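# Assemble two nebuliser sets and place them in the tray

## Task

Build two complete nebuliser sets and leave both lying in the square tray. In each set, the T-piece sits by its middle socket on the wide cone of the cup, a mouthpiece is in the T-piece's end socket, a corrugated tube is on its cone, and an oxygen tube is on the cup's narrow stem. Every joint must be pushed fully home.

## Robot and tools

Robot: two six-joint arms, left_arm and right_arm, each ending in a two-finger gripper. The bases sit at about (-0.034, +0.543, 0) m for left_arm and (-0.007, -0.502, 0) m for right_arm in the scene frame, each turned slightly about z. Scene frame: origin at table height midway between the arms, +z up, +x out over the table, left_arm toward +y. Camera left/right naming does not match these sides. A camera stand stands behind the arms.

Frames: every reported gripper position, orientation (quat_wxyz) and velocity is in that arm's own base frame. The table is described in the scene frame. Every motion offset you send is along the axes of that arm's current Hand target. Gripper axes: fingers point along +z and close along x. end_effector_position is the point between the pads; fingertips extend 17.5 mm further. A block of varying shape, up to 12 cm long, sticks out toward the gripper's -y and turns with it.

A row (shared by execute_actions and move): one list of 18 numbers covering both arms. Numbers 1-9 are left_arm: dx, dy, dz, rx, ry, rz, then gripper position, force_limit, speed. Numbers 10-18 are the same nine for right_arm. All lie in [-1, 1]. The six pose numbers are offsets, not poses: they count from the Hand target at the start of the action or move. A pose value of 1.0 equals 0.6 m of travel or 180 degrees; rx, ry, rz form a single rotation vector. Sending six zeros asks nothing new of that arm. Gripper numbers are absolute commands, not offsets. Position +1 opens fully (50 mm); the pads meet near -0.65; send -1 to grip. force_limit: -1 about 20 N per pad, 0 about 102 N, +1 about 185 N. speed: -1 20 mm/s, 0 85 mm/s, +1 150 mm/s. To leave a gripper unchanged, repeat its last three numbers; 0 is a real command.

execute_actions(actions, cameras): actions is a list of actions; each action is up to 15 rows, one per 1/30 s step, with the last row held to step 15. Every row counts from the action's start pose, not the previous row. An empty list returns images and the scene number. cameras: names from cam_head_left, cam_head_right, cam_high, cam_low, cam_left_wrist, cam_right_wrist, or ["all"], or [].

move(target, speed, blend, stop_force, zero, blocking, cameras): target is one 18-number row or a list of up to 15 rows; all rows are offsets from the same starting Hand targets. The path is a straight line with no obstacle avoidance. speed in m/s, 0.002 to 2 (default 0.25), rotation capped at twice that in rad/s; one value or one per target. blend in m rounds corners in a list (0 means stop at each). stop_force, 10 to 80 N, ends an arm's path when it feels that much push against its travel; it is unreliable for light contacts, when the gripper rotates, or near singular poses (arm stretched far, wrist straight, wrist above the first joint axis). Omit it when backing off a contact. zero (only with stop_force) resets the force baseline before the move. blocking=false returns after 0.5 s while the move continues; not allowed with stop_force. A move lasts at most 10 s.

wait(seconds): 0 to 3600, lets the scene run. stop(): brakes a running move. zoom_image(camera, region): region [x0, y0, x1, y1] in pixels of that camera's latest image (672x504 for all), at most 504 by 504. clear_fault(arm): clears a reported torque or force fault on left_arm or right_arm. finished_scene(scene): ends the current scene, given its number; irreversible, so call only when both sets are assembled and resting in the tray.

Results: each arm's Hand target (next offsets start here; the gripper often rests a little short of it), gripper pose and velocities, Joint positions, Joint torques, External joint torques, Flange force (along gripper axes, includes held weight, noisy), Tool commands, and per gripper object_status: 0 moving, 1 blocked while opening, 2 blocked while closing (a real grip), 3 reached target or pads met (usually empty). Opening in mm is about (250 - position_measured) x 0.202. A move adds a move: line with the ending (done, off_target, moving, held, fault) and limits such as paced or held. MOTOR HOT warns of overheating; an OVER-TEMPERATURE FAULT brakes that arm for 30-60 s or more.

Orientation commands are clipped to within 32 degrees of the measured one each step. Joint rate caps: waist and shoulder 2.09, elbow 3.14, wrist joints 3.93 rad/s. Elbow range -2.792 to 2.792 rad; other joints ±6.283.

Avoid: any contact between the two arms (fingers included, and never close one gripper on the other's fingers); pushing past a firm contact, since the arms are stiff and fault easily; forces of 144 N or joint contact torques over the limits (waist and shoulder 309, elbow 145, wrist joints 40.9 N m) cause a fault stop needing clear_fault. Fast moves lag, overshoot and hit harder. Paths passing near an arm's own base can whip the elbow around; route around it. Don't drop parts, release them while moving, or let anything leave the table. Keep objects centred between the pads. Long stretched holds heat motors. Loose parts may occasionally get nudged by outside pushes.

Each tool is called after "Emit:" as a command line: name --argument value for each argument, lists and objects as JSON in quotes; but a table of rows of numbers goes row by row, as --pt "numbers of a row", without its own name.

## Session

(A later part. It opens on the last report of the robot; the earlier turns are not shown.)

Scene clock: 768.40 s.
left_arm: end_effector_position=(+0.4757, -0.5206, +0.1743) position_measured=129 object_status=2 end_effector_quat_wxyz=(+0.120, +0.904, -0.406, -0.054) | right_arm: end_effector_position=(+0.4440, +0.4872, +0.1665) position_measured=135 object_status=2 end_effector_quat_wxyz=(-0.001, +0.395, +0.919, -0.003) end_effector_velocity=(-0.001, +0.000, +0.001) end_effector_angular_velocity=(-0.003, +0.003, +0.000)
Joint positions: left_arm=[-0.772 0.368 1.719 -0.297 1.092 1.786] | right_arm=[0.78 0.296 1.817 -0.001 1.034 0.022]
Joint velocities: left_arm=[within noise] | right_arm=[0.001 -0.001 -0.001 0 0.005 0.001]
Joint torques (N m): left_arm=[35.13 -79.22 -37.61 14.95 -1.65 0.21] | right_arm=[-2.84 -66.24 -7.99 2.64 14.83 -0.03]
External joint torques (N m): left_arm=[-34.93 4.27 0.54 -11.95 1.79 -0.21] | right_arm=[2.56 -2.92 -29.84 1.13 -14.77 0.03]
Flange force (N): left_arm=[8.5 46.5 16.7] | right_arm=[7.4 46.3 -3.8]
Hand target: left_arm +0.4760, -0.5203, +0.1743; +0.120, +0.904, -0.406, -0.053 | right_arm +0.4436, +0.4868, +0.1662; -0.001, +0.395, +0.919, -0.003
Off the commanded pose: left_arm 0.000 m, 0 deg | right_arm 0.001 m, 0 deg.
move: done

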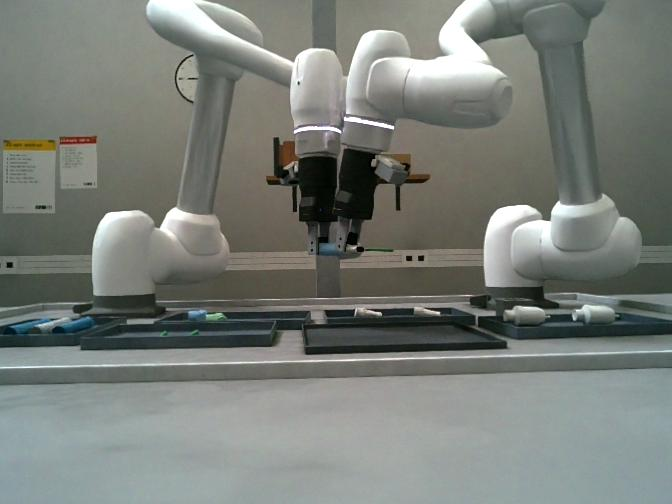

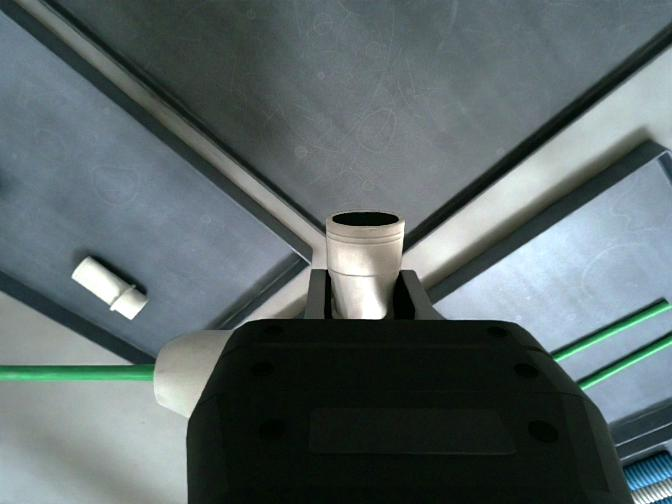

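Emit:
move --target '[0,0.0048,0.0013,0,0,0,-1,0,-0.5,0,0,0,0,0,0,-1,-0.2,-0.5]' --speed 0.02

Emit:
move --pt "0 0 0 0 0 0 -1 0 -0.5 0 0 0 0 0 0 0.406 -0.2 -0.5" --pt "0 0 0 0 0 0 -1 0 -0.5 0 0 -0.18 0 0 0 0.406 -0.2 -0.5" --pt "0 0 0 0 0 0 -1 0 -0.5 -0.26 -0.3 -0.1 0 0 -0.38 0.406 -0.2 -0.5" --pt "0 0 0 0 0 0 -1 0 -0.5 -0.5222 -0.5912 0.0253 0 0 -0.759 0.406 -0.2 -0.5" --speed 0.35 --blend '[0,0.03,0.03,0]' --cameras '["cam_right_wrist","cam_low","cam_head_left"]'

Emit:
zoom_image --camera "cam_low" --region '[290, 220, 390, 270]'

Scene clock: 776.57 s.
left_arm: end_effector_position=(+0.4738, -0.5223, +0.1743) position_measured=129 object_status=2 end_effector_quat_wxyz=(+0.120, +0.904, -0.406, -0.053) | right_arm: end_effector_position=(+0.4436, +0.4868, +0.1662) position_measured=135 object_status=2 end_effector_quat_wxyz=(-0.001, +0.395, +0.919, -0.003)
Joint positions: left_arm=[-0.776 0.368 1.72 -0.297 1.09 1.782] | right_arm=[0.78 0.296 1.817 -0.001 1.035 0.022]
Joint torques (N m): left_arm=[-20.8 -79.53 -35.83 -4.47 2.79 0.12] | right_arm=[-5.84 -65.29 -52.83 2.52 -9.29 0.01]
External joint torques (N m): left_arm=[20.82 5.34 -1.03 7.45 -2.65 -0.12] | right_arm=[5.68 -3.47 15.25 1.24 9.37 -0.01]
Flange force (N): left_arm=[6.8 -30.3 -2.3] | right_arm=[6.4 -30.0 -5.5]
Hand target: left_arm +0.4738, -0.5223, +0.1743; +0.120, +0.904, -0.406, -0.053 | right_arm +0.4436, +0.4868, +0.1662; -0.001, +0.395, +0.919, -0.003
Off the commanded pose: left_arm 0.000 m, 0 deg | right_arm 0.000 m, 0 deg.
move: done

Scene clock: 781.30 s.
left_arm: end_effector_position=(+0.4738, -0.5223, +0.1743) position_measured=129 object_status=2 end_effector_quat_wxyz=(+0.120, +0.904, -0.406, -0.053) | right_arm: end_effector_position=(+0.4013, +0.0154, +0.1537) position_measured=92 object_status=3 end_effector_quat_wxyz=(+0.003, +0.707, -0.707, +0.000)
Joint positions: left_arm=[-0.776 0.368 1.72 -0.297 1.09 1.782] | right_arm=[-0.044 -0.085 2.279 -0.007 0.952 -3.182]
Joint torques (N m): left_arm=[1.73 -77.48 -37.44 3.23 -0.23 -0.12] | right_arm=[-1.71 -24.63 -34.45 3.35 0.1 0.09]
External joint torques (N m): left_arm=[-1.57 2.76 0.56 -0.25 0.37 0.12] | right_arm=[1.62 -1.9 -1.5 0.22 -0.16 -0.08]
Flange force (N): left_arm=[3.1 0.9 2.6] | right_arm=[-3.8 0.8 -3.6]
Hand target: left_arm +0.4738, -0.5223, +0.1743; +0.120, +0.904, -0.406, -0.053 | right_arm +0.4013, +0.0154, +0.1537; +0.003, +0.707, -0.707, +0.000
Off the commanded pose: left_arm 0.000 m, 0 deg | right_arm 0.000 m, 0 deg.
move: done
Images, in order (width x height): cam_head_left 672x504, cam_low 672x504, cam_right_wrist 672x504.

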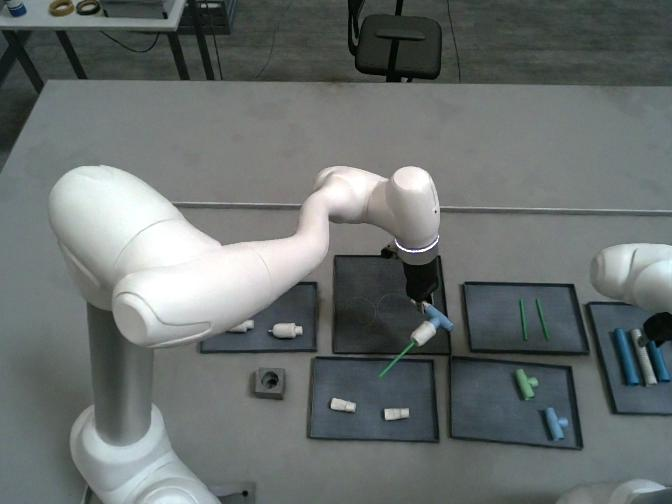

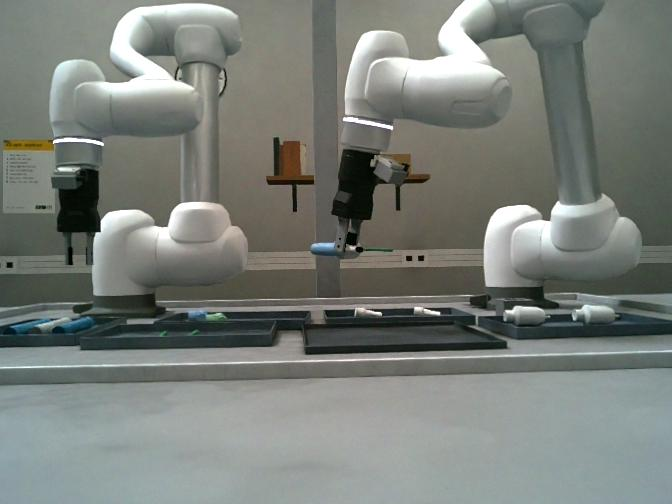

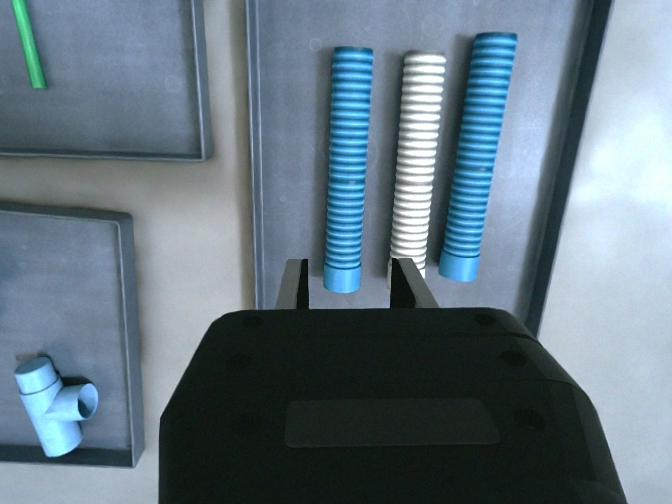

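Scaled by 5.040 from the camera's image (finer frame: 960x720).

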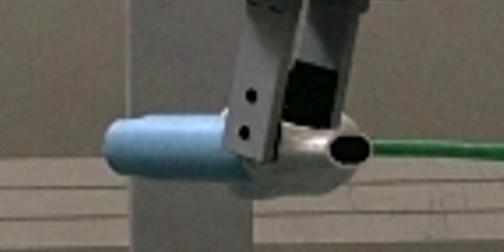

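Emit:
move --pt "0 0 0 0 0 0 -1 0 -0.5 0 0.003 0.19 0 0 0.0117 0.604 -0.2 -0.5" --pt "0 0 0 0 0 0 -1 0 -0.5 0 0.003 0.2153 0 0 0.0117 0.604 -0.2 -0.5" --speed '[0.2,0.04]'

Emit:
execute_actions --actions '[[[0,0,0,0,0,0,-1,0,-0.5,0,0,0,0,0,0,-1,-0.2,-0.5]],[[0,0,0,0,0,0,-1,0,-0.5,0,0,0,0,0,0,-1,-0.2,-0.5]]]'

Emit:
move --target '[0,0,0,0,0,0,-1,0,-0.5,0,0,-0.25,0,0,0,-1,-0.2,-0.5]' --speed 0.2 --cameras '["cam_right_wrist","cam_low"]'

Scene clock: 792.47 s.
left_arm: end_effector_position=(+0.4738, -0.5223, +0.1743) position_measured=129 object_status=2 end_effector_quat_wxyz=(+0.120, +0.904, -0.406, -0.053) | right_arm: end_effector_position=(+0.3989, +0.0147, +0.0246) position_measured=62 object_status=3 end_effector_quat_wxyz=(+0.003, +0.694, -0.720, +0.000)
Joint positions: left_arm=[-0.776 0.368 1.72 -0.297 1.09 1.782] | right_arm=[-0.046 0.116 2.4 -0.009 0.629 -3.144]
Joint torques (N m): left_arm=[1.6 -77.65 -37.39 3.25 -0.24 -0.14] | right_arm=[-1.84 -36.55 -24.96 2.33 0.15 0.05]
External joint torques (N m): left_arm=[-1.25 3.02 0.29 -0.25 0.37 0.14] | right_arm=[1.71 -1.71 -0.93 0.24 -0.21 -0.05]
Flange force (N): left_arm=[3.9 0.4 2.4] | right_arm=[-4.1 0.8 -3.4]
Hand target: left_arm +0.4738, -0.5223, +0.1743; +0.120, +0.904, -0.406, -0.053 | right_arm +0.3989, +0.0147, +0.0246; +0.003, +0.694, -0.720, +0.000
Off the commanded pose: left_arm 0.000 m, 0 deg | right_arm 0.000 m, 0 deg.
move: done

Scene clock: 793.67 s.
left_arm: end_effector_position=(+0.4738, -0.5223, +0.1743) position_measured=129 object_status=2 end_effector_quat_wxyz=(+0.120, +0.904, -0.406, -0.053) | right_arm: end_effector_position=(+0.3989, +0.0147, +0.0246) position_measured=140 object_status=2 end_effector_quat_wxyz=(+0.003, +0.694, -0.720, +0.000)
Joint positions: left_arm=[-0.776 0.368 1.72 -0.297 1.09 1.782] | right_arm=[-0.046 0.116 2.4 -0.009 0.629 -3.144]
Joint torques (N m): left_arm=[1.67 -77.68 -37.44 3.22 -0.26 -0.16] | right_arm=[-2.24 -36.56 -25.03 2.35 0.13 0.04]
External joint torques (N m): left_arm=[-1.57 3.27 0.49 -0.23 0.4 0.16] | right_arm=[1.96 -1.65 -0.93 0.23 -0.19 -0.04]
External joint torques at the end of the 1st action: left_arm=[-2.46 2.89 0.27 -0.26 0.34 0.15] | right_arm=[2.07 -1.37 -0.9 0.19 -0.17 -0.02]
Flange force (N): left_arm=[3.9 0.7 2.9] | right_arm=[-4.7 0.7 -3.4]
Flange force at the end of the 1st action (N): left_arm=[3.9 2.1 2.8] | right_arm=[-5.1 0.4 -2.8]
Hand target: left_arm +0.4738, -0.5223, +0.1743; +0.120, +0.904, -0.406, -0.053 | right_arm +0.3989, +0.0147, +0.0246; +0.003, +0.694, -0.720, +0.000
Off the commanded pose: left_arm 0.000 m, 0 deg | right_arm 0.000 m, 0 deg.

Scene clock: 794.80 s.
left_arm: end_effector_position=(+0.4738, -0.5223, +0.1743) position_measured=129 object_status=2 end_effector_quat_wxyz=(+0.120, +0.904, -0.406, -0.053) | right_arm: end_effector_position=(+0.3995, +0.0155, +0.1745) position_measured=140 object_status=2 end_effector_quat_wxyz=(+0.003, +0.694, -0.720, +0.000)
Joint positions: left_arm=[-0.776 0.368 1.72 -0.297 1.09 1.782] | right_arm=[-0.044 -0.113 2.257 -0.007 1.001 -3.146]
Joint torques (N m): left_arm=[1.78 -77.65 -37.41 3.22 -0.27 -0.16] | right_arm=[-2.02 -23.51 -35.56 3.47 0.09 0.01]
External joint torques (N m): left_arm=[-1.92 2.95 0.44 -0.25 0.41 0.16] | right_arm=[1.83 -1.07 -1.58 0.22 -0.15 -0.01]
Flange force (N): left_arm=[3.6 1.3 2.7] | right_arm=[-4.6 -0.6 -2.7]
Hand target: left_arm +0.4738, -0.5223, +0.1743; +0.120, +0.904, -0.406, -0.053 | right_arm +0.3996, +0.0155, +0.1746; +0.003, +0.694, -0.720, +0.000
Off the commanded pose: left_arm 0.000 m, 0 deg | right_arm 0.000 m, 0 deg.
move: done
Images, in order (width x height): cam_low 672x504, cam_right_wrist 672x504.

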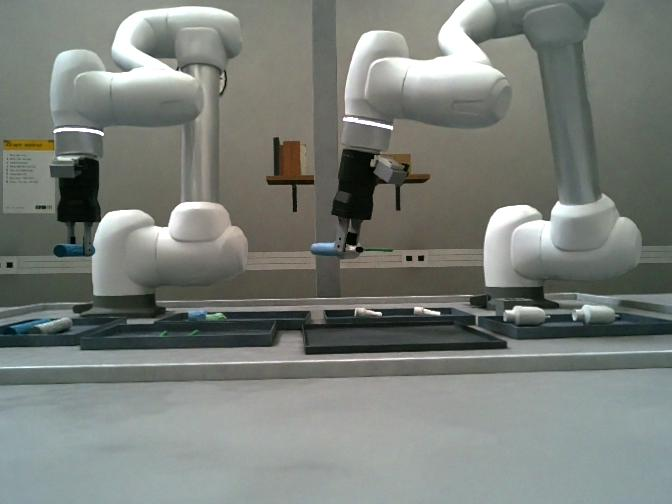

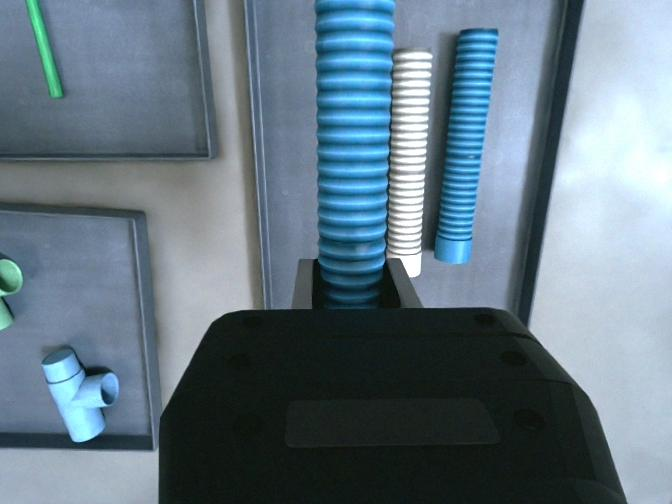

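Emit:
move --pt "0 0 0 0 0 0 -1 0 -0.5 -0.34 0.1 -0.08 0 0 0.373 -1 -0.2 -0.5" --pt "0 0 0 0 0 0 -1 0 -0.5 -0.6826 0.0689 0.0103 0 0 0.7467 -1 -0.2 -0.5" --speed 0.35 --blend '[0.04,0]' --cameras '["cam_high","cam_low","cam_right_wrist"]'

Emit:
zoom_image --camera "cam_low" --region '[260, 215, 390, 275]'

Emit:
zoom_image --camera "cam_high" --region '[300, 90, 410, 180]'

Scene clock: 809.13 s.
left_arm: end_effector_position=(+0.4738, -0.5223, +0.1743) position_measured=129 object_status=2 end_effector_quat_wxyz=(+0.120, +0.904, -0.406, -0.053) | right_arm: end_effector_position=(+0.3730, +0.4262, +0.1663) position_measured=140 object_status=2 end_effector_quat_wxyz=(-0.001, +0.395, +0.919, -0.003)
Joint positions: left_arm=[-0.776 0.368 1.72 -0.297 1.09 1.782] | right_arm=[0.791 0.163 1.99 -0.001 0.995 0.032]
Joint torques (N m): left_arm=[1.89 -77.5 -37.35 3.22 -0.3 -0.13] | right_arm=[-2.14 -52.56 -35.33 3.44 0.01 0.01]
External joint torques (N m): left_arm=[-1.8 2.9 0.44 -0.24 0.44 0.13] | right_arm=[1.86 -1.55 -1.47 0.23 0.06 -0.01]
Flange force (N): left_arm=[3.6 1.2 2.5] | right_arm=[3.3 0.2 -3.0]
Hand target: left_arm +0.4738, -0.5223, +0.1743; +0.120, +0.904, -0.406, -0.053 | right_arm +0.3730, +0.4262, +0.1663; -0.001, +0.395, +0.919, -0.003
Off the commanded pose: left_arm 0.000 m, 0 deg | right_arm 0.000 m, 0 deg.
move: done

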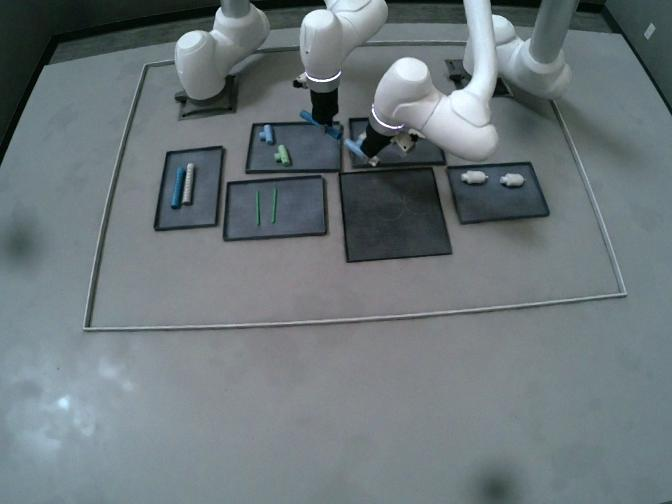

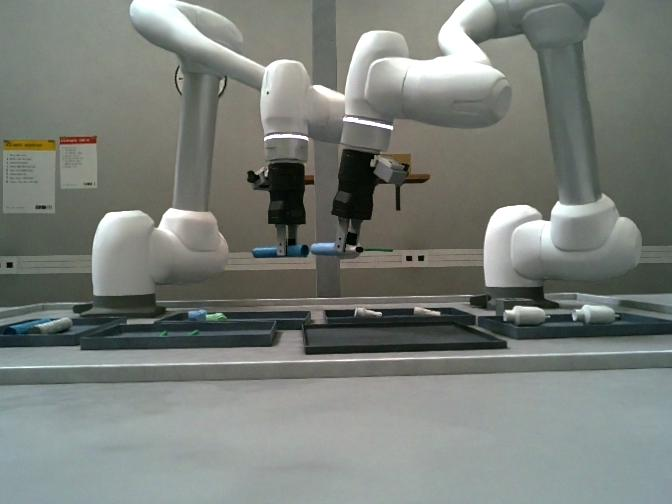

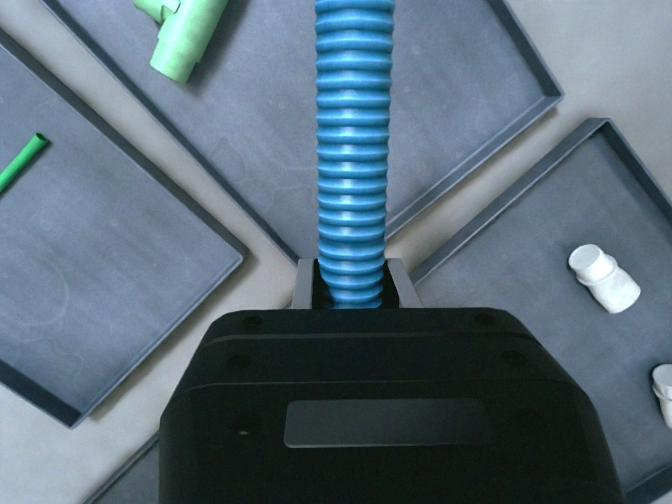

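Scaled by 3.877 from the camera's image (finer frame: 960x720).

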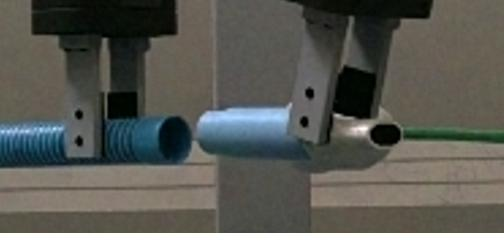

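Scaled by 4.582 from the camera's image (finer frame: 960x720).

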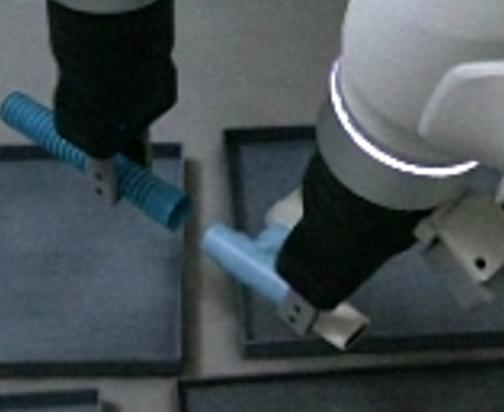

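Emit:
move --pt "0 0 0 0 0 0 -1 0 -0.5 -0.006 0 -0.0037 0 0 0 -1 -0.2 -0.5" --speed 0.05

Emit:
move --target '[0,0,0,0,0,0,-1,0,-0.5,0,0.1,0,0,0,0,-1,-0.2,-0.5]' --speed 0.02 --stop_force 10 --cameras '["cam_high","cam_low"]'

Emit:
zoom_image --camera "cam_low" --region '[280, 225, 380, 270]'

Emit:
zoom_image --camera "cam_high" --region '[320, 100, 400, 180]'

Scene clock: 815.97 s.
left_arm: end_effector_position=(+0.4738, -0.5223, +0.1743) position_measured=129 object_status=2 end_effector_quat_wxyz=(+0.120, +0.904, -0.406, -0.053) | right_arm: end_effector_position=(+0.3755, +0.4236, +0.1685) position_measured=140 object_status=2 end_effector_quat_wxyz=(-0.001, +0.395, +0.919, -0.003)
Joint positions: left_arm=[-0.776 0.368 1.72 -0.297 1.09 1.782] | right_arm=[0.785 0.16 1.989 -0.001 0.999 0.026]
Joint torques (N m): left_arm=[1.74 -77.43 -37.4 3.26 -0.27 -0.13] | right_arm=[-2.12 -52.56 -35.48 3.45 0.22 0.04]
External joint torques (N m): left_arm=[-2.25 2.59 0.28 -0.29 0.41 0.13] | right_arm=[2.02 -1.18 -1.37 0.23 -0.15 -0.04]
Flange force (N): left_arm=[3.5 1.9 2.4] | right_arm=[3.6 0.6 -2.2]
Hand target: left_arm +0.4738, -0.5223, +0.1743; +0.120, +0.904, -0.406, -0.053 | right_arm +0.3755, +0.4236, +0.1685; -0.001, +0.395, +0.919, -0.003
Off the commanded pose: left_arm 0.000 m, 0 deg | right_arm 0.000 m, 0 deg.
move: done

Scene clock: 818.77 s.
left_arm: end_effector_position=(+0.4738, -0.5223, +0.1743) position_measured=129 object_status=2 end_effector_quat_wxyz=(+0.120, +0.904, -0.406, -0.053) | right_arm: end_effector_position=(+0.4075, +0.4541, +0.1681) position_measured=140 object_status=2 end_effector_quat_wxyz=(-0.001, +0.395, +0.919, -0.004)
Joint positions: left_arm=[-0.776 0.368 1.72 -0.297 1.09 1.782] | right_arm=[0.783 0.225 1.908 -0.001 1.015 0.024]
Joint torques (N m): left_arm=[-8.26 -78.72 -39.16 -0.8 -0.08 -0.36] | right_arm=[-1.3 -58.36 -43.35 3.96 -4.2 -0.06]
External joint torques (N m): left_arm=[7.89 4.09 2.13 3.77 0.22 0.36] | right_arm=[1.49 -3.12 6.03 -0.22 4.27 0.06]
Flange force (N): left_arm=[1.0 -12.8 0.7] | right_arm=[1.4 -14.1 -5.0]
Hand target: left_arm +0.4738, -0.5223, +0.1743; +0.120, +0.904, -0.406, -0.053 | right_arm +0.4075, +0.4540, +0.1682; -0.001, +0.395, +0.919, -0.003 (not the last commanded pose)
Off the commanded pose: left_arm 0.000 m, 0 deg | right_arm 0.016 m, 0 deg.
move: contact (right_arm)

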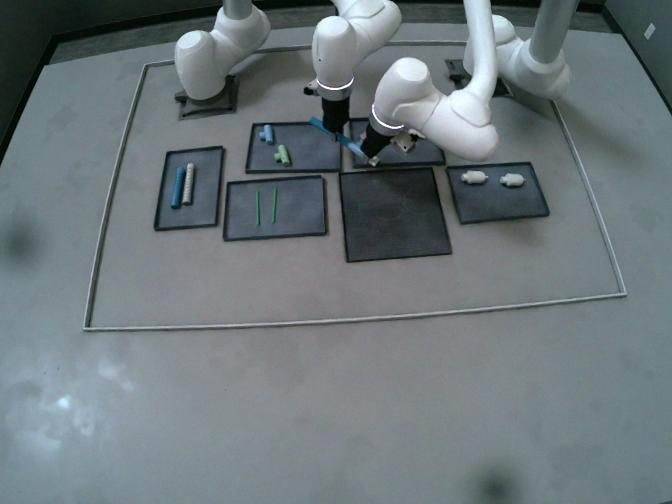

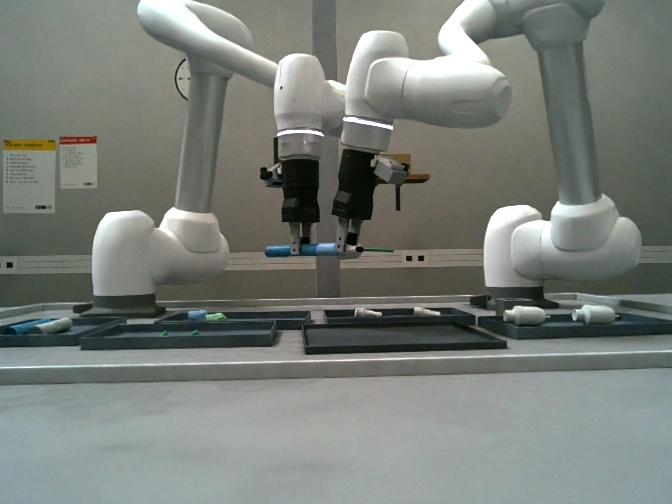

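Scaled by 5.040 from the camera's image (finer frame: 960x720).

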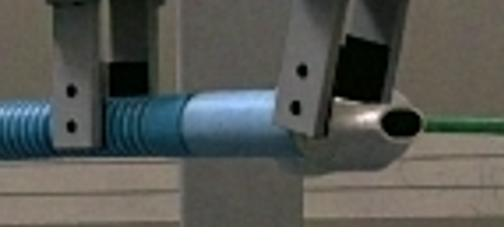

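Scaled by 6.300 from the camera's image (finer frame: 960x720).

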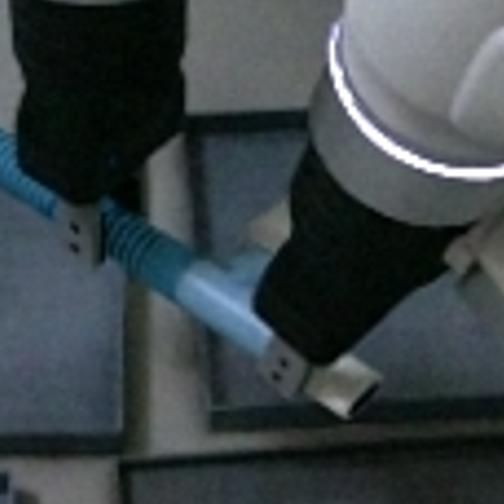

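Emit:
move --target '[0,0,0,0,0,0,-1,0,-0.5,0,0.05,0,0,0,0,-1,-0.2,-0.5]' --speed 0.012 --stop_force 20

Emit:
move --target '[0,0,0,0,0,0,-1,0,-0.5,0,0.05,0,0,0,0,-1,-0.2,-0.5]' --speed 0.012 --stop_force 25

Emit:
move --target '[0,0,0,0,0,0,-1,0,-0.5,0,-0.011,0,0,0,0,-1,-0.2,-0.5]' --speed 0.02

Scene clock: 825.00 s.
left_arm: end_effector_position=(+0.4738, -0.5223, +0.1743) position_measured=129 object_status=2 end_effector_quat_wxyz=(+0.120, +0.904, -0.406, -0.053) | right_arm: end_effector_position=(+0.4094, +0.4559, +0.1681) position_measured=140 object_status=2 end_effector_quat_wxyz=(-0.001, +0.395, +0.919, -0.004)
Joint positions: left_arm=[-0.776 0.368 1.72 -0.297 1.09 1.782] | right_arm=[0.783 0.229 1.903 -0.001 1.017 0.024]
Joint torques (N m): left_arm=[-24.7 -78.89 -38.75 -6.48 1.13 -0.3] | right_arm=[-2.09 -58.46 -56.79 3.94 -11.35 -0.17]
External joint torques (N m): left_arm=[24.8 4.42 1.76 9.47 -1 0.3] | right_arm=[1.74 -2.91 19.48 -0.22 11.42 0.17]
Flange force (N): left_arm=[0.4 -36.0 -5.1] | right_arm=[0.3 -35.9 -5.2]
Hand target: left_arm +0.4738, -0.5223, +0.1743; +0.120, +0.904, -0.406, -0.053 | right_arm +0.4094, +0.4559, +0.1681; -0.001, +0.395, +0.919, -0.004 (not the last commanded pose)
Off the commanded pose: left_arm 0.000 m, 0 deg | right_arm 0.027 m, 0 deg.
move: contact (right_arm)

Scene clock: 826.13 s.
left_arm: end_effector_position=(+0.4738, -0.5223, +0.1743) position_measured=129 object_status=2 end_effector_quat_wxyz=(+0.120, +0.904, -0.406, -0.053) | right_arm: end_effector_position=(+0.4118, +0.4583, +0.1679) position_measured=140 object_status=2 end_effector_quat_wxyz=(-0.001, +0.394, +0.919, -0.004)
Joint positions: left_arm=[-0.776 0.368 1.72 -0.297 1.09 1.782] | right_arm=[0.783 0.235 1.897 -0.001 1.019 0.024]
Joint torques (N m): left_arm=[-48.68 -79.36 -38.15 -14.89 2.95 -0.34] | right_arm=[-3.51 -58.25 -76.24 3.89 -21.75 -0.23]
External joint torques (N m): left_arm=[48.49 4.62 1.17 17.86 -2.81 0.34] | right_arm=[3.46 -4.43 38.78 -0.14 21.82 0.23]
Flange force (N): left_arm=[-0.6 -68.6 -13.4] | right_arm=[0.5 -69.8 -7.4]
Hand target: left_arm +0.4738, -0.5223, +0.1743; +0.120, +0.904, -0.406, -0.053 | right_arm +0.4118, +0.4583, +0.1680; -0.001, +0.394, +0.919, -0.004 (not the last commanded pose)
Off the commanded pose: left_arm 0.000 m, 0 deg | right_arm 0.027 m, 0 deg.
move: contact (right_arm)

Scene clock: 826.77 s.
left_arm: end_effector_position=(+0.4738, -0.5223, +0.1742) position_measured=129 object_status=2 end_effector_quat_wxyz=(+0.120, +0.904, -0.406, -0.053) | right_arm: end_effector_position=(+0.4066, +0.4533, +0.1677) position_measured=140 object_status=2 end_effector_quat_wxyz=(-0.001, +0.394, +0.919, -0.005) end_effector_velocity=(+0.002, +0.001, -0.001) end_effector_angular_velocity=(+0.006, -0.004, -0.002)
Joint positions: left_arm=[-0.776 0.368 1.72 -0.296 1.09 1.782] | right_arm=[0.783 0.225 1.91 -0.001 1.017 0.024]
Joint velocities: left_arm=[within noise] | right_arm=[-0.001 0.001 0 0.001 -0.008 0.001]
Joint torques (N m): left_arm=[3.72 -79.44 -39.43 2.99 -0.59 -0.23] | right_arm=[-1.41 -58.12 -33.97 3.82 0.46 -0.03]
External joint torques (N m): left_arm=[-3.34 5.3 2.74 -0.01 0.73 0.23] | right_arm=[1 -2.7 -3.22 -0.11 -0.39 0.03]
Flange force (N): left_arm=[2.5 2.3 6.5] | right_arm=[1.8 1.9 -4.8]
Hand target: left_arm +0.4738, -0.5223, +0.1743; +0.120, +0.904, -0.406, -0.053 | right_arm +0.4070, +0.4537, +0.1680; -0.001, +0.394, +0.919, -0.004
Off the commanded pose: left_arm 0.000 m, 0 deg | right_arm 0.001 m, 0 deg.
move: done

Emit:
move --target '[0,0,0,0,0,0,-1,0,-0.5,0,0.05,-0.0006,0,0,0,-1,-0.2,-0.5]' --speed 0.012 --stop_force 60

Emit:
move --target '[0,0,0,0,0,0,-1,0,-0.5,0,0.05,0,0,0,0,-1,-0.2,-0.5]' --speed 0.01 --stop_force 20

Emit:
move --target '[0,0,0,0,0,0,-1,0,-0.5,0,-0.011,0,0,0,0,-1,-0.2,-0.5]' --speed 0.02 --cameras '["cam_low","cam_right_wrist"]'

Emit:
zoom_image --camera "cam_low" --region '[280, 225, 380, 270]'

Scene clock: 833.27 s.
left_arm: end_effector_position=(+0.4738, -0.5223, +0.1743) position_measured=129 object_status=2 end_effector_quat_wxyz=(+0.120, +0.904, -0.406, -0.053) | right_arm: end_effector_position=(+0.4121, +0.4586, +0.1678) position_measured=140 object_status=2 end_effector_quat_wxyz=(-0.001, +0.395, +0.919, -0.004)
Joint positions: left_arm=[-0.776 0.368 1.72 -0.297 1.09 1.782] | right_arm=[0.783 0.236 1.895 -0.001 1.02 0.024]
Joint torques (N m): left_arm=[-55.06 -79.41 -37.76 -17.11 3.6 -0.34] | right_arm=[-4.04 -58.46 -81.24 3.72 -24.45 -0.19]
External joint torques (N m): left_arm=[54.86 4.66 0.75 20.09 -3.46 0.34] | right_arm=[4.11 -3.93 43.87 0.02 24.53 0.19]
Flange force (N): left_arm=[-0.5 -77.3 -15.6] | right_arm=[0.8 -77.6 -7.0]
Hand target: left_arm +0.4738, -0.5223, +0.1743; +0.120, +0.904, -0.406, -0.053 | right_arm +0.4121, +0.4586, +0.1679; -0.001, +0.395, +0.919, -0.004 (not the last commanded pose)
Off the commanded pose: left_arm 0.000 m, 0 deg | right_arm 0.023 m, 0 deg.
move: contact (right_arm)

Scene clock: 834.27 s.
left_arm: end_effector_position=(+0.4738, -0.5223, +0.1743) position_measured=129 object_status=2 end_effector_quat_wxyz=(+0.120, +0.904, -0.406, -0.053) | right_arm: end_effector_position=(+0.4132, +0.4597, +0.1678) position_measured=140 object_status=2 end_effector_quat_wxyz=(-0.002, +0.395, +0.919, -0.005)
Joint positions: left_arm=[-0.776 0.368 1.72 -0.297 1.09 1.782] | right_arm=[0.783 0.238 1.892 -0.001 1.021 0.024]
Joint torques (N m): left_arm=[-74.92 -79.04 -36.47 -23.55 5.22 -0.26] | right_arm=[-5.31 -59.57 -97.55 3.57 -32.7 -0.24]
External joint torques (N m): left_arm=[75.04 4.16 -0.59 26.55 -5.08 0.26] | right_arm=[5.31 -3.25 60.18 0.17 32.78 0.24]
Flange force (N): left_arm=[-0.7 -104.6 -23.7] | right_arm=[0.8 -103.7 -6.0]
Hand target: left_arm +0.4738, -0.5223, +0.1743; +0.120, +0.904, -0.406, -0.053 | right_arm +0.4132, +0.4596, +0.1678; -0.002, +0.395, +0.919, -0.005 (not the last commanded pose)
Off the commanded pose: left_arm 0.000 m, 0 deg | right_arm 0.028 m, 0 deg.
move: contact (right_arm)

Scene clock: 834.87 s.
left_arm: end_effector_position=(+0.4734, -0.5227, +0.1743) position_measured=130 object_status=2 end_effector_quat_wxyz=(+0.120, +0.904, -0.406, -0.054) | right_arm: end_effector_position=(+0.4086, +0.4553, +0.1680) position_measured=140 object_status=2 end_effector_quat_wxyz=(-0.001, +0.395, +0.919, -0.004)
Joint positions: left_arm=[-0.777 0.368 1.72 -0.297 1.09 1.782] | right_arm=[0.783 0.229 1.904 -0.001 1.018 0.024]
Joint torques (N m): left_arm=[19.73 -77.45 -39.16 9.17 -2.1 -0.17] | right_arm=[0.16 -59.84 -21.79 3.9 8.02 -0.13]
External joint torques (N m): left_arm=[-19.78 2.97 2.13 -6.19 2.24 0.17] | right_arm=[-0.32 -2.03 -15.68 -0.16 -7.96 0.13]
Flange force (N): left_arm=[2.4 25.7 9.4] | right_arm=[1.5 23.0 -2.0]
Hand target: left_arm +0.4738, -0.5223, +0.1743; +0.120, +0.904, -0.406, -0.053 | right_arm +0.4084, +0.4551, +0.1678; -0.002, +0.395, +0.919, -0.005
Off the commanded pose: left_arm 0.001 m, 0 deg | right_arm 0.000 m, 0 deg.
move: done

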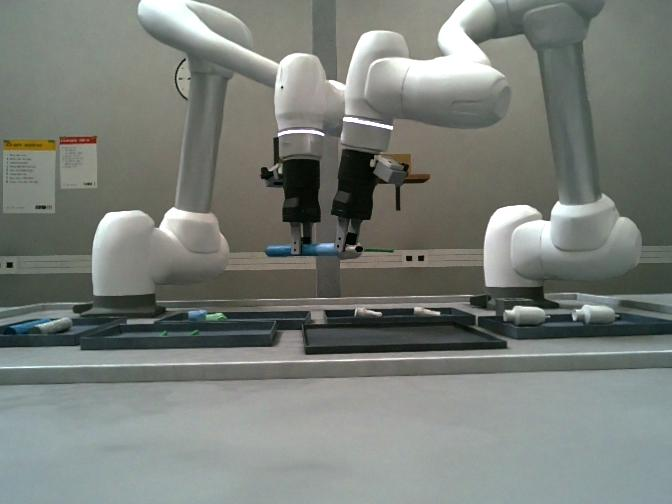

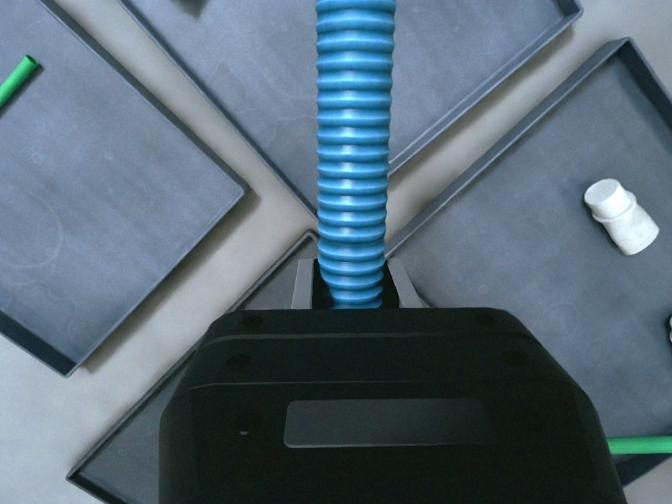

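Scaled by 5.040 from the camera's image (finer frame: 960x720).

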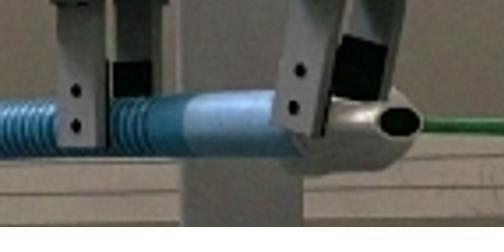

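Emit:
move --target '[0,0,0,0,0,0,-1,0,-0.5,0,0.002,0,0,0,0,-1,-0.2,-0.5]' --speed 0.02

Emit:
move --pt "0 0 0 0 0 0 0.406 0 -0.5 0 0 0 0 0 0 -1 -0.2 -0.5" --pt "0 0 -0.2 0 0 0 0.406 0 -0.5 0 0 0 0 0 0 -1 -0.2 -0.5" --speed 0.2 --cameras '["cam_low","cam_high"]'

Emit:
zoom_image --camera "cam_low" --region '[260, 225, 400, 275]'

Emit:
zoom_image --camera "cam_high" --region '[300, 90, 420, 180]'

Scene clock: 841.57 s.
left_arm: end_effector_position=(+0.4739, -0.5222, +0.1743) position_measured=129 object_status=2 end_effector_quat_wxyz=(+0.120, +0.904, -0.406, -0.053) | right_arm: end_effector_position=(+0.4092, +0.4559, +0.1678) position_measured=140 object_status=2 end_effector_quat_wxyz=(-0.002, +0.395, +0.919, -0.005)
Joint positions: left_arm=[-0.776 0.368 1.72 -0.297 1.09 1.782] | right_arm=[0.783 0.23 1.902 -0.001 1.019 0.024]
Joint torques (N m): left_arm=[16.79 -77.85 -39.35 8.28 -1.98 -0.16] | right_arm=[0.32 -60.16 -23.05 3.9 6.77 -0.13]
External joint torques (N m): left_arm=[-16.77 3.13 2.37 -5.3 2.12 0.16] | right_arm=[-0.4 -1.62 -14.28 -0.16 -6.7 0.13]
Flange force (N): left_arm=[1.9 21.6 8.5] | right_arm=[1.3 21.5 -2.7]
Hand target: left_arm +0.4738, -0.5223, +0.1743; +0.120, +0.904, -0.406, -0.053 | right_arm +0.4093, +0.4559, +0.1678; -0.002, +0.395, +0.919, -0.005
Off the commanded pose: left_arm 0.000 m, 0 deg | right_arm 0.000 m, 0 deg.
move: done

Scene clock: 843.03 s.
left_arm: end_effector_position=(+0.4970, -0.5015, +0.2902) position_measured=92 object_status=3 end_effector_quat_wxyz=(+0.120, +0.904, -0.406, -0.053) | right_arm: end_effector_position=(+0.4093, +0.4559, +0.1678) position_measured=140 object_status=2 end_effector_quat_wxyz=(-0.002, +0.395, +0.919, -0.005)
Joint positions: left_arm=[-0.732 0.298 1.59 -0.272 1.293 1.763] | right_arm=[0.783 0.23 1.902 -0.001 1.019 0.024]
Joint torques (N m): left_arm=[1.06 -73.99 -41.14 3.55 -0.2 -0.14] | right_arm=[-2.13 -60.02 -36.07 3.5 0.25 0.07]
External joint torques (N m): left_arm=[-1.23 2.72 0.57 -0.28 0.33 0.14] | right_arm=[2.1 -1.9 -1.26 0.24 -0.17 -0.07]
Flange force (N): left_arm=[3.3 0.5 1.8] | right_arm=[3.3 -0.5 -2.6]
Hand target: left_arm +0.4971, -0.5015, +0.2901; +0.120, +0.904, -0.406, -0.053 | right_arm +0.4093, +0.4559, +0.1678; -0.002, +0.395, +0.919, -0.005
Off the commanded pose: left_arm 0.000 m, 0 deg | right_arm 0.000 m, 0 deg.
move: done
Images, in order (width x height): cam_high 672x504, cam_low 672x504.

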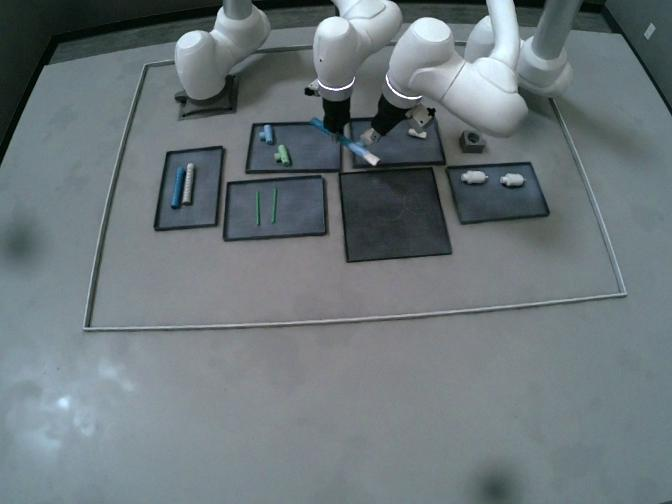

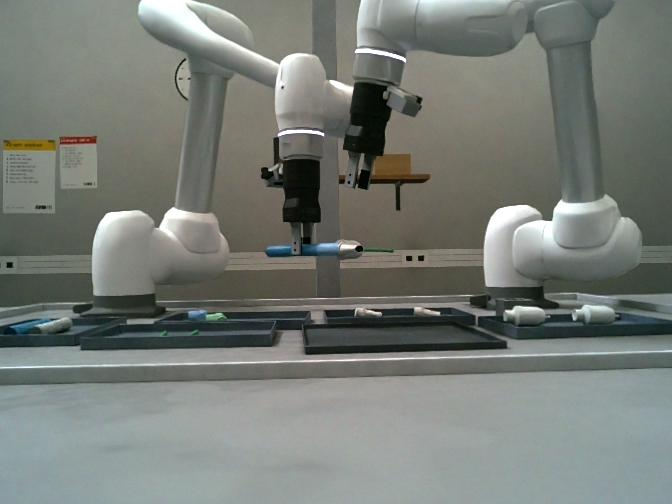

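Scaled by 3.600 from the camera's image (finer frame: 960x720).

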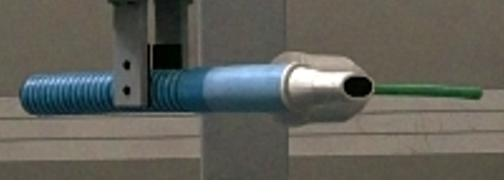

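Scaled by 4.200 from the camera's image (finer frame: 960x720).

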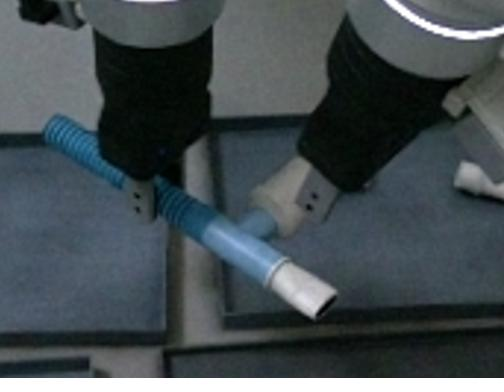

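Emit:
move --pt "-0.583 -0.264 -0.176 0.0667 0.0667 -0.497 0.406 0 -0.5 0 0 -0.1 0 0 0 -1 -0.2 -0.5" --speed 0.35

Scene clock: 865.07 s.
left_arm: end_effector_position=(+0.3995, -0.1203, +0.3507) position_measured=92 object_status=3 end_effector_quat_wxyz=(+0.000, +0.935, +0.356, +0.002) | right_arm: end_effector_position=(+0.4097, +0.4564, +0.2278) position_measured=140 object_status=2 end_effector_quat_wxyz=(-0.002, +0.395, +0.919, -0.005)
Joint positions: left_arm=[-0.377 -0.214 1.996 0.003 1.358 0.465] | right_arm=[0.783 0.182 1.84 -0.001 1.129 0.024]
Joint torques (N m): left_arm=[2.13 -22.33 -42.71 4.53 -0.35 -0.17] | right_arm=[-2.22 -58.1 -38.27 3.75 0.24 0]
External joint torques (N m): left_arm=[-2.13 2.64 0.53 -0.27 0.38 0.17] | right_arm=[2.24 -1.04 -1.39 0.21 -0.16 0]
Flange force (N): left_arm=[-2.3 5.3 1.1] | right_arm=[3.7 0.8 -2.0]
Hand target: left_arm +0.3994, -0.1202, +0.3507; +0.000, +0.935, +0.356, +0.002 | right_arm +0.4097, +0.4564, +0.2278; -0.002, +0.395, +0.919, -0.005
Off the commanded pose: left_arm 0.000 m, 0 deg | right_arm 0.000 m, 0 deg.
move: done

Emit:
move --pt "0 0 0 0 0 0 0.406 0 -0.5 0.06 0.12 0 0 0 0.4 -1 -0.2 -0.5" --pt "0 0 0 0 0 0 0.406 0 -0.5 0.1342 0.2725 0.16 0 0 0.7513 -1 -0.2 -0.5" --speed 0.3 --blend '[0.04,0]' --cameras '["cam_head_right","cam_high","cam_low","cam_right_wrist"]'

Emit:
zoom_image --camera "cam_low" --region '[260, 230, 460, 340]'

Emit:
zoom_image --camera "cam_high" --region '[310, 120, 480, 280]'

Scene clock: 873.70 s.
left_arm: end_effector_position=(+0.3994, -0.1202, +0.3507) position_measured=92 object_status=3 end_effector_quat_wxyz=(+0.000, +0.935, +0.356, +0.002) | right_arm: end_effector_position=(+0.4721, +0.6266, +0.1302) position_measured=140 object_status=2 end_effector_quat_wxyz=(+0.004, +1.000, -0.015, -0.003)
Joint positions: left_arm=[-0.377 -0.214 1.996 0.003 1.358 0.465] | right_arm=[0.881 0.505 1.58 0 1.067 2.481]
Joint torques (N m): left_arm=[1.71 -21.88 -42.69 4.5 -0.37 -0.16] | right_arm=[-2.33 -89 -37.2 3.55 0.12 0.02]
External joint torques (N m): left_arm=[-1.9 2.22 0.6 -0.27 0.41 0.16] | right_arm=[1.75 -1.01 -1.21 0.31 -0.14 -0.02]
Flange force (N): left_arm=[-2.2 4.3 1.0] | right_arm=[-1.1 -2.3 -1.5]
Hand target: left_arm +0.3994, -0.1202, +0.3507; +0.000, +0.935, +0.356, +0.002 | right_arm +0.4721, +0.6266, +0.1302; +0.004, +1.000, -0.015, -0.003
Off the commanded pose: left_arm 0.000 m, 0 deg | right_arm 0.000 m, 0 deg.
move: done

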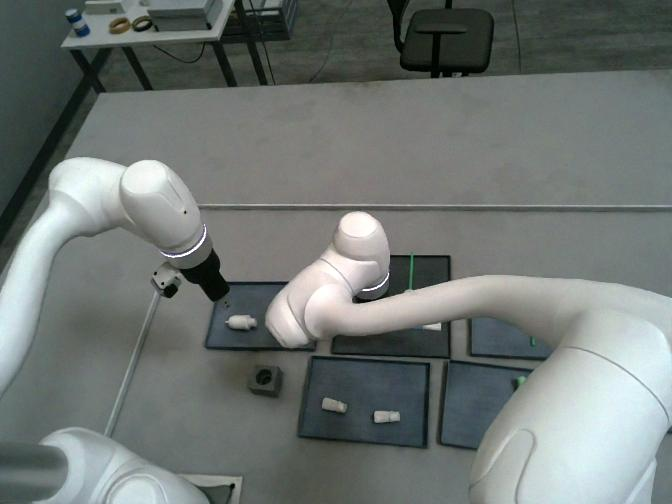

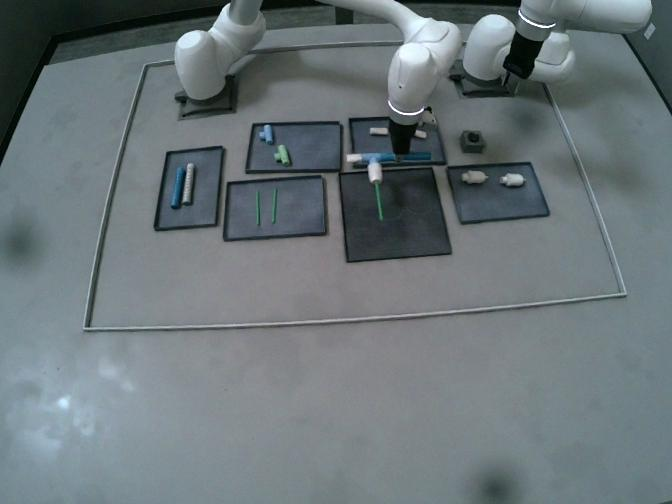

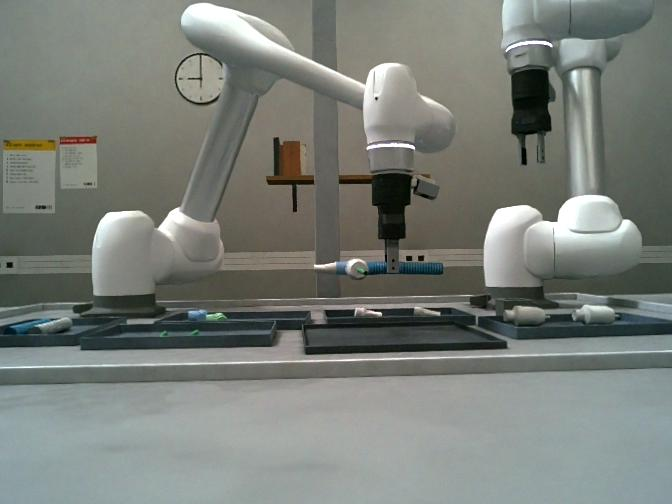

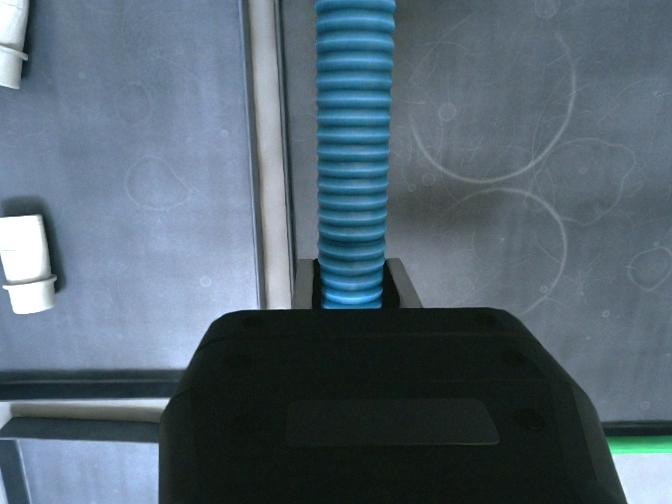

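Scaled by 2.520 from the camera's image (finer frame: 960x720).

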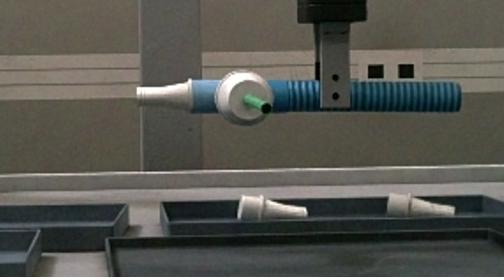

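Scaled by 2.965 from the camera's image (finer frame: 960x720).

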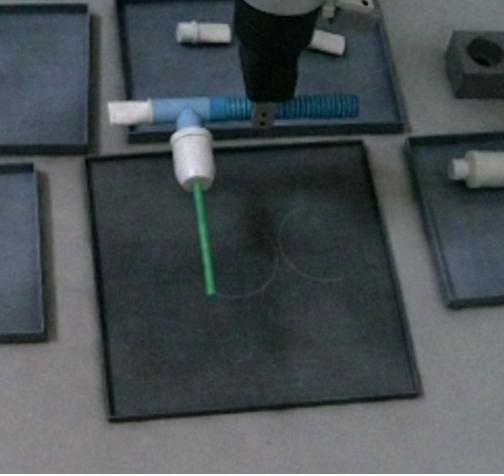

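Emit:
move --pt "0 0 0 0 0 0 0.406 0 -0.5 0 0 0.133 0 0 0 -1 -0.2 -0.5" --speed 0.15

Emit:
move --target '[0,0,0,0,0,0,0.406,0,-0.5,0,0,0.05,0,0,0,-1,-0.2,-0.5]' --speed 0.015 --stop_force 10 --cameras '["cam_low","cam_high"]'

Emit:
zoom_image --camera "cam_low" --region '[280, 260, 480, 360]'

Emit:
zoom_image --camera "cam_high" --region '[310, 120, 480, 280]'

Scene clock: 884.27 s.
left_arm: end_effector_position=(+0.3994, -0.1202, +0.3507) position_measured=92 object_status=3 end_effector_quat_wxyz=(+0.000, +0.935, +0.356, +0.002) | right_arm: end_effector_position=(+0.4717, +0.6261, +0.0505) position_measured=140 object_status=2 end_effector_quat_wxyz=(+0.004, +1.000, -0.015, -0.003)
Joint positions: left_arm=[-0.377 -0.214 1.996 0.003 1.358 0.465] | right_arm=[0.881 0.574 1.634 0 0.944 2.481]
Joint torques (N m): left_arm=[1.65 -21.68 -42.67 4.5 -0.38 -0.17] | right_arm=[-2.02 -92.32 -34.08 3.34 0.15 0]
External joint torques (N m): left_arm=[-1.8 1.77 0.28 -0.23 0.41 0.17] | right_arm=[1.98 -1.39 -1.36 0.23 -0.17 -0.01]
Flange force (N): left_arm=[-2.2 3.9 0.3] | right_arm=[-1.4 -2.5 -1.8]
Hand target: left_arm +0.3994, -0.1202, +0.3507; +0.000, +0.935, +0.356, +0.002 | right_arm +0.4716, +0.6261, +0.0504; +0.004, +1.000, -0.015, -0.003
Off the commanded pose: left_arm 0.000 m, 0 deg | right_arm 0.000 m, 0 deg.
move: done

Scene clock: 886.40 s.
left_arm: end_effector_position=(+0.3994, -0.1202, +0.3507) position_measured=92 object_status=3 end_effector_quat_wxyz=(+0.000, +0.935, +0.356, +0.002) | right_arm: end_effector_position=(+0.4715, +0.6259, +0.0272) position_measured=140 object_status=2 end_effector_quat_wxyz=(+0.004, +1.000, -0.015, -0.003)
Joint positions: left_arm=[-0.377 -0.214 1.996 0.003 1.358 0.465] | right_arm=[0.881 0.596 1.646 0 0.909 2.481]
Joint torques (N m): left_arm=[1.81 -21.58 -42.75 4.5 -0.39 -0.13] | right_arm=[-2.44 -85.41 -28.74 3.72 0.09 0.09]
External joint torques (N m): left_arm=[-1.78 1.84 0.64 -0.25 0.42 0.13] | right_arm=[2.26 -9.31 -5.78 -0.24 -0.11 -0.09]
Flange force (N): left_arm=[-2.4 3.6 0.9] | right_arm=[-1.5 -2.6 -12.0]
Hand target: left_arm +0.3994, -0.1202, +0.3507; +0.000, +0.935, +0.356, +0.002 | right_arm +0.4715, +0.6259, +0.0273; +0.004, +1.000, -0.015, -0.003 (not the last commanded pose)
Off the commanded pose: left_arm 0.000 m, 0 deg | right_arm 0.007 m, 0 deg.
move: contact (right_arm)
Images, in order (width x height): cam_high 672x504, cam_low 672x504.

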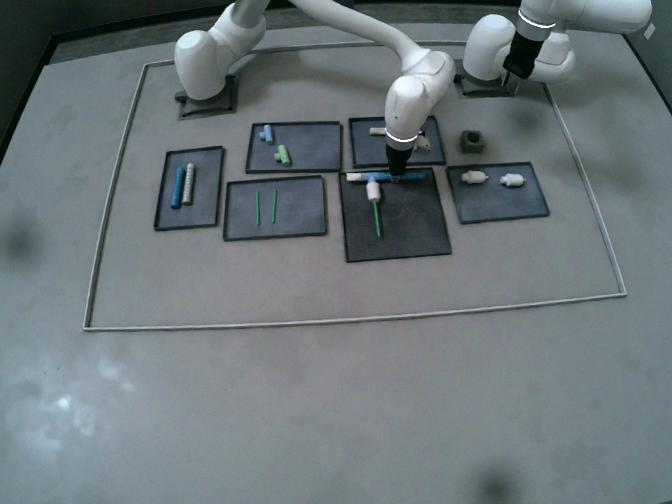

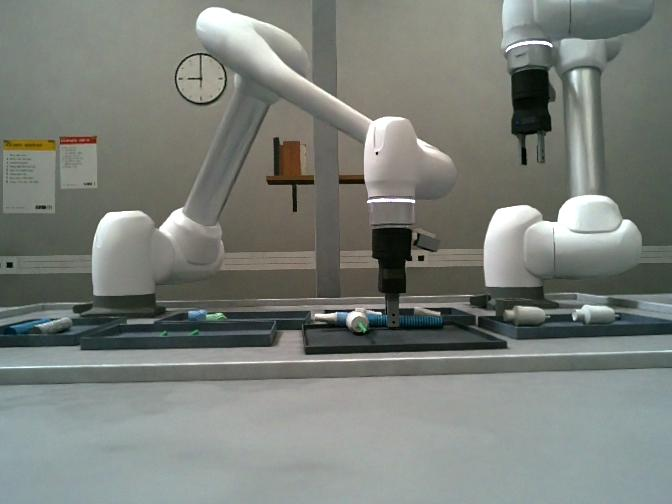

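Scaled by 2.520 from the camera's image (finer frame: 960x720).

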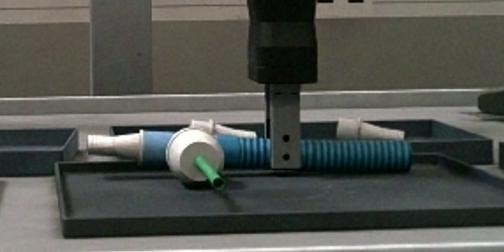

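Scaled by 2.965 from the camera's image (finer frame: 960x720).

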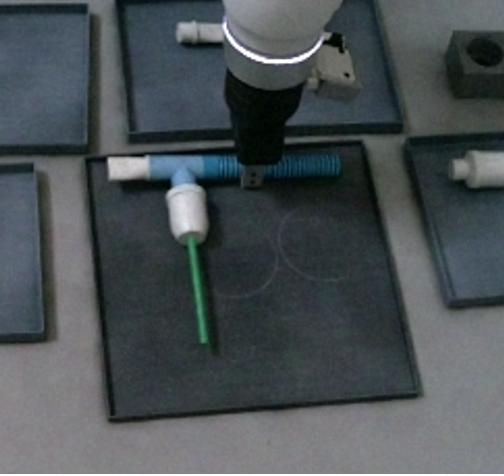

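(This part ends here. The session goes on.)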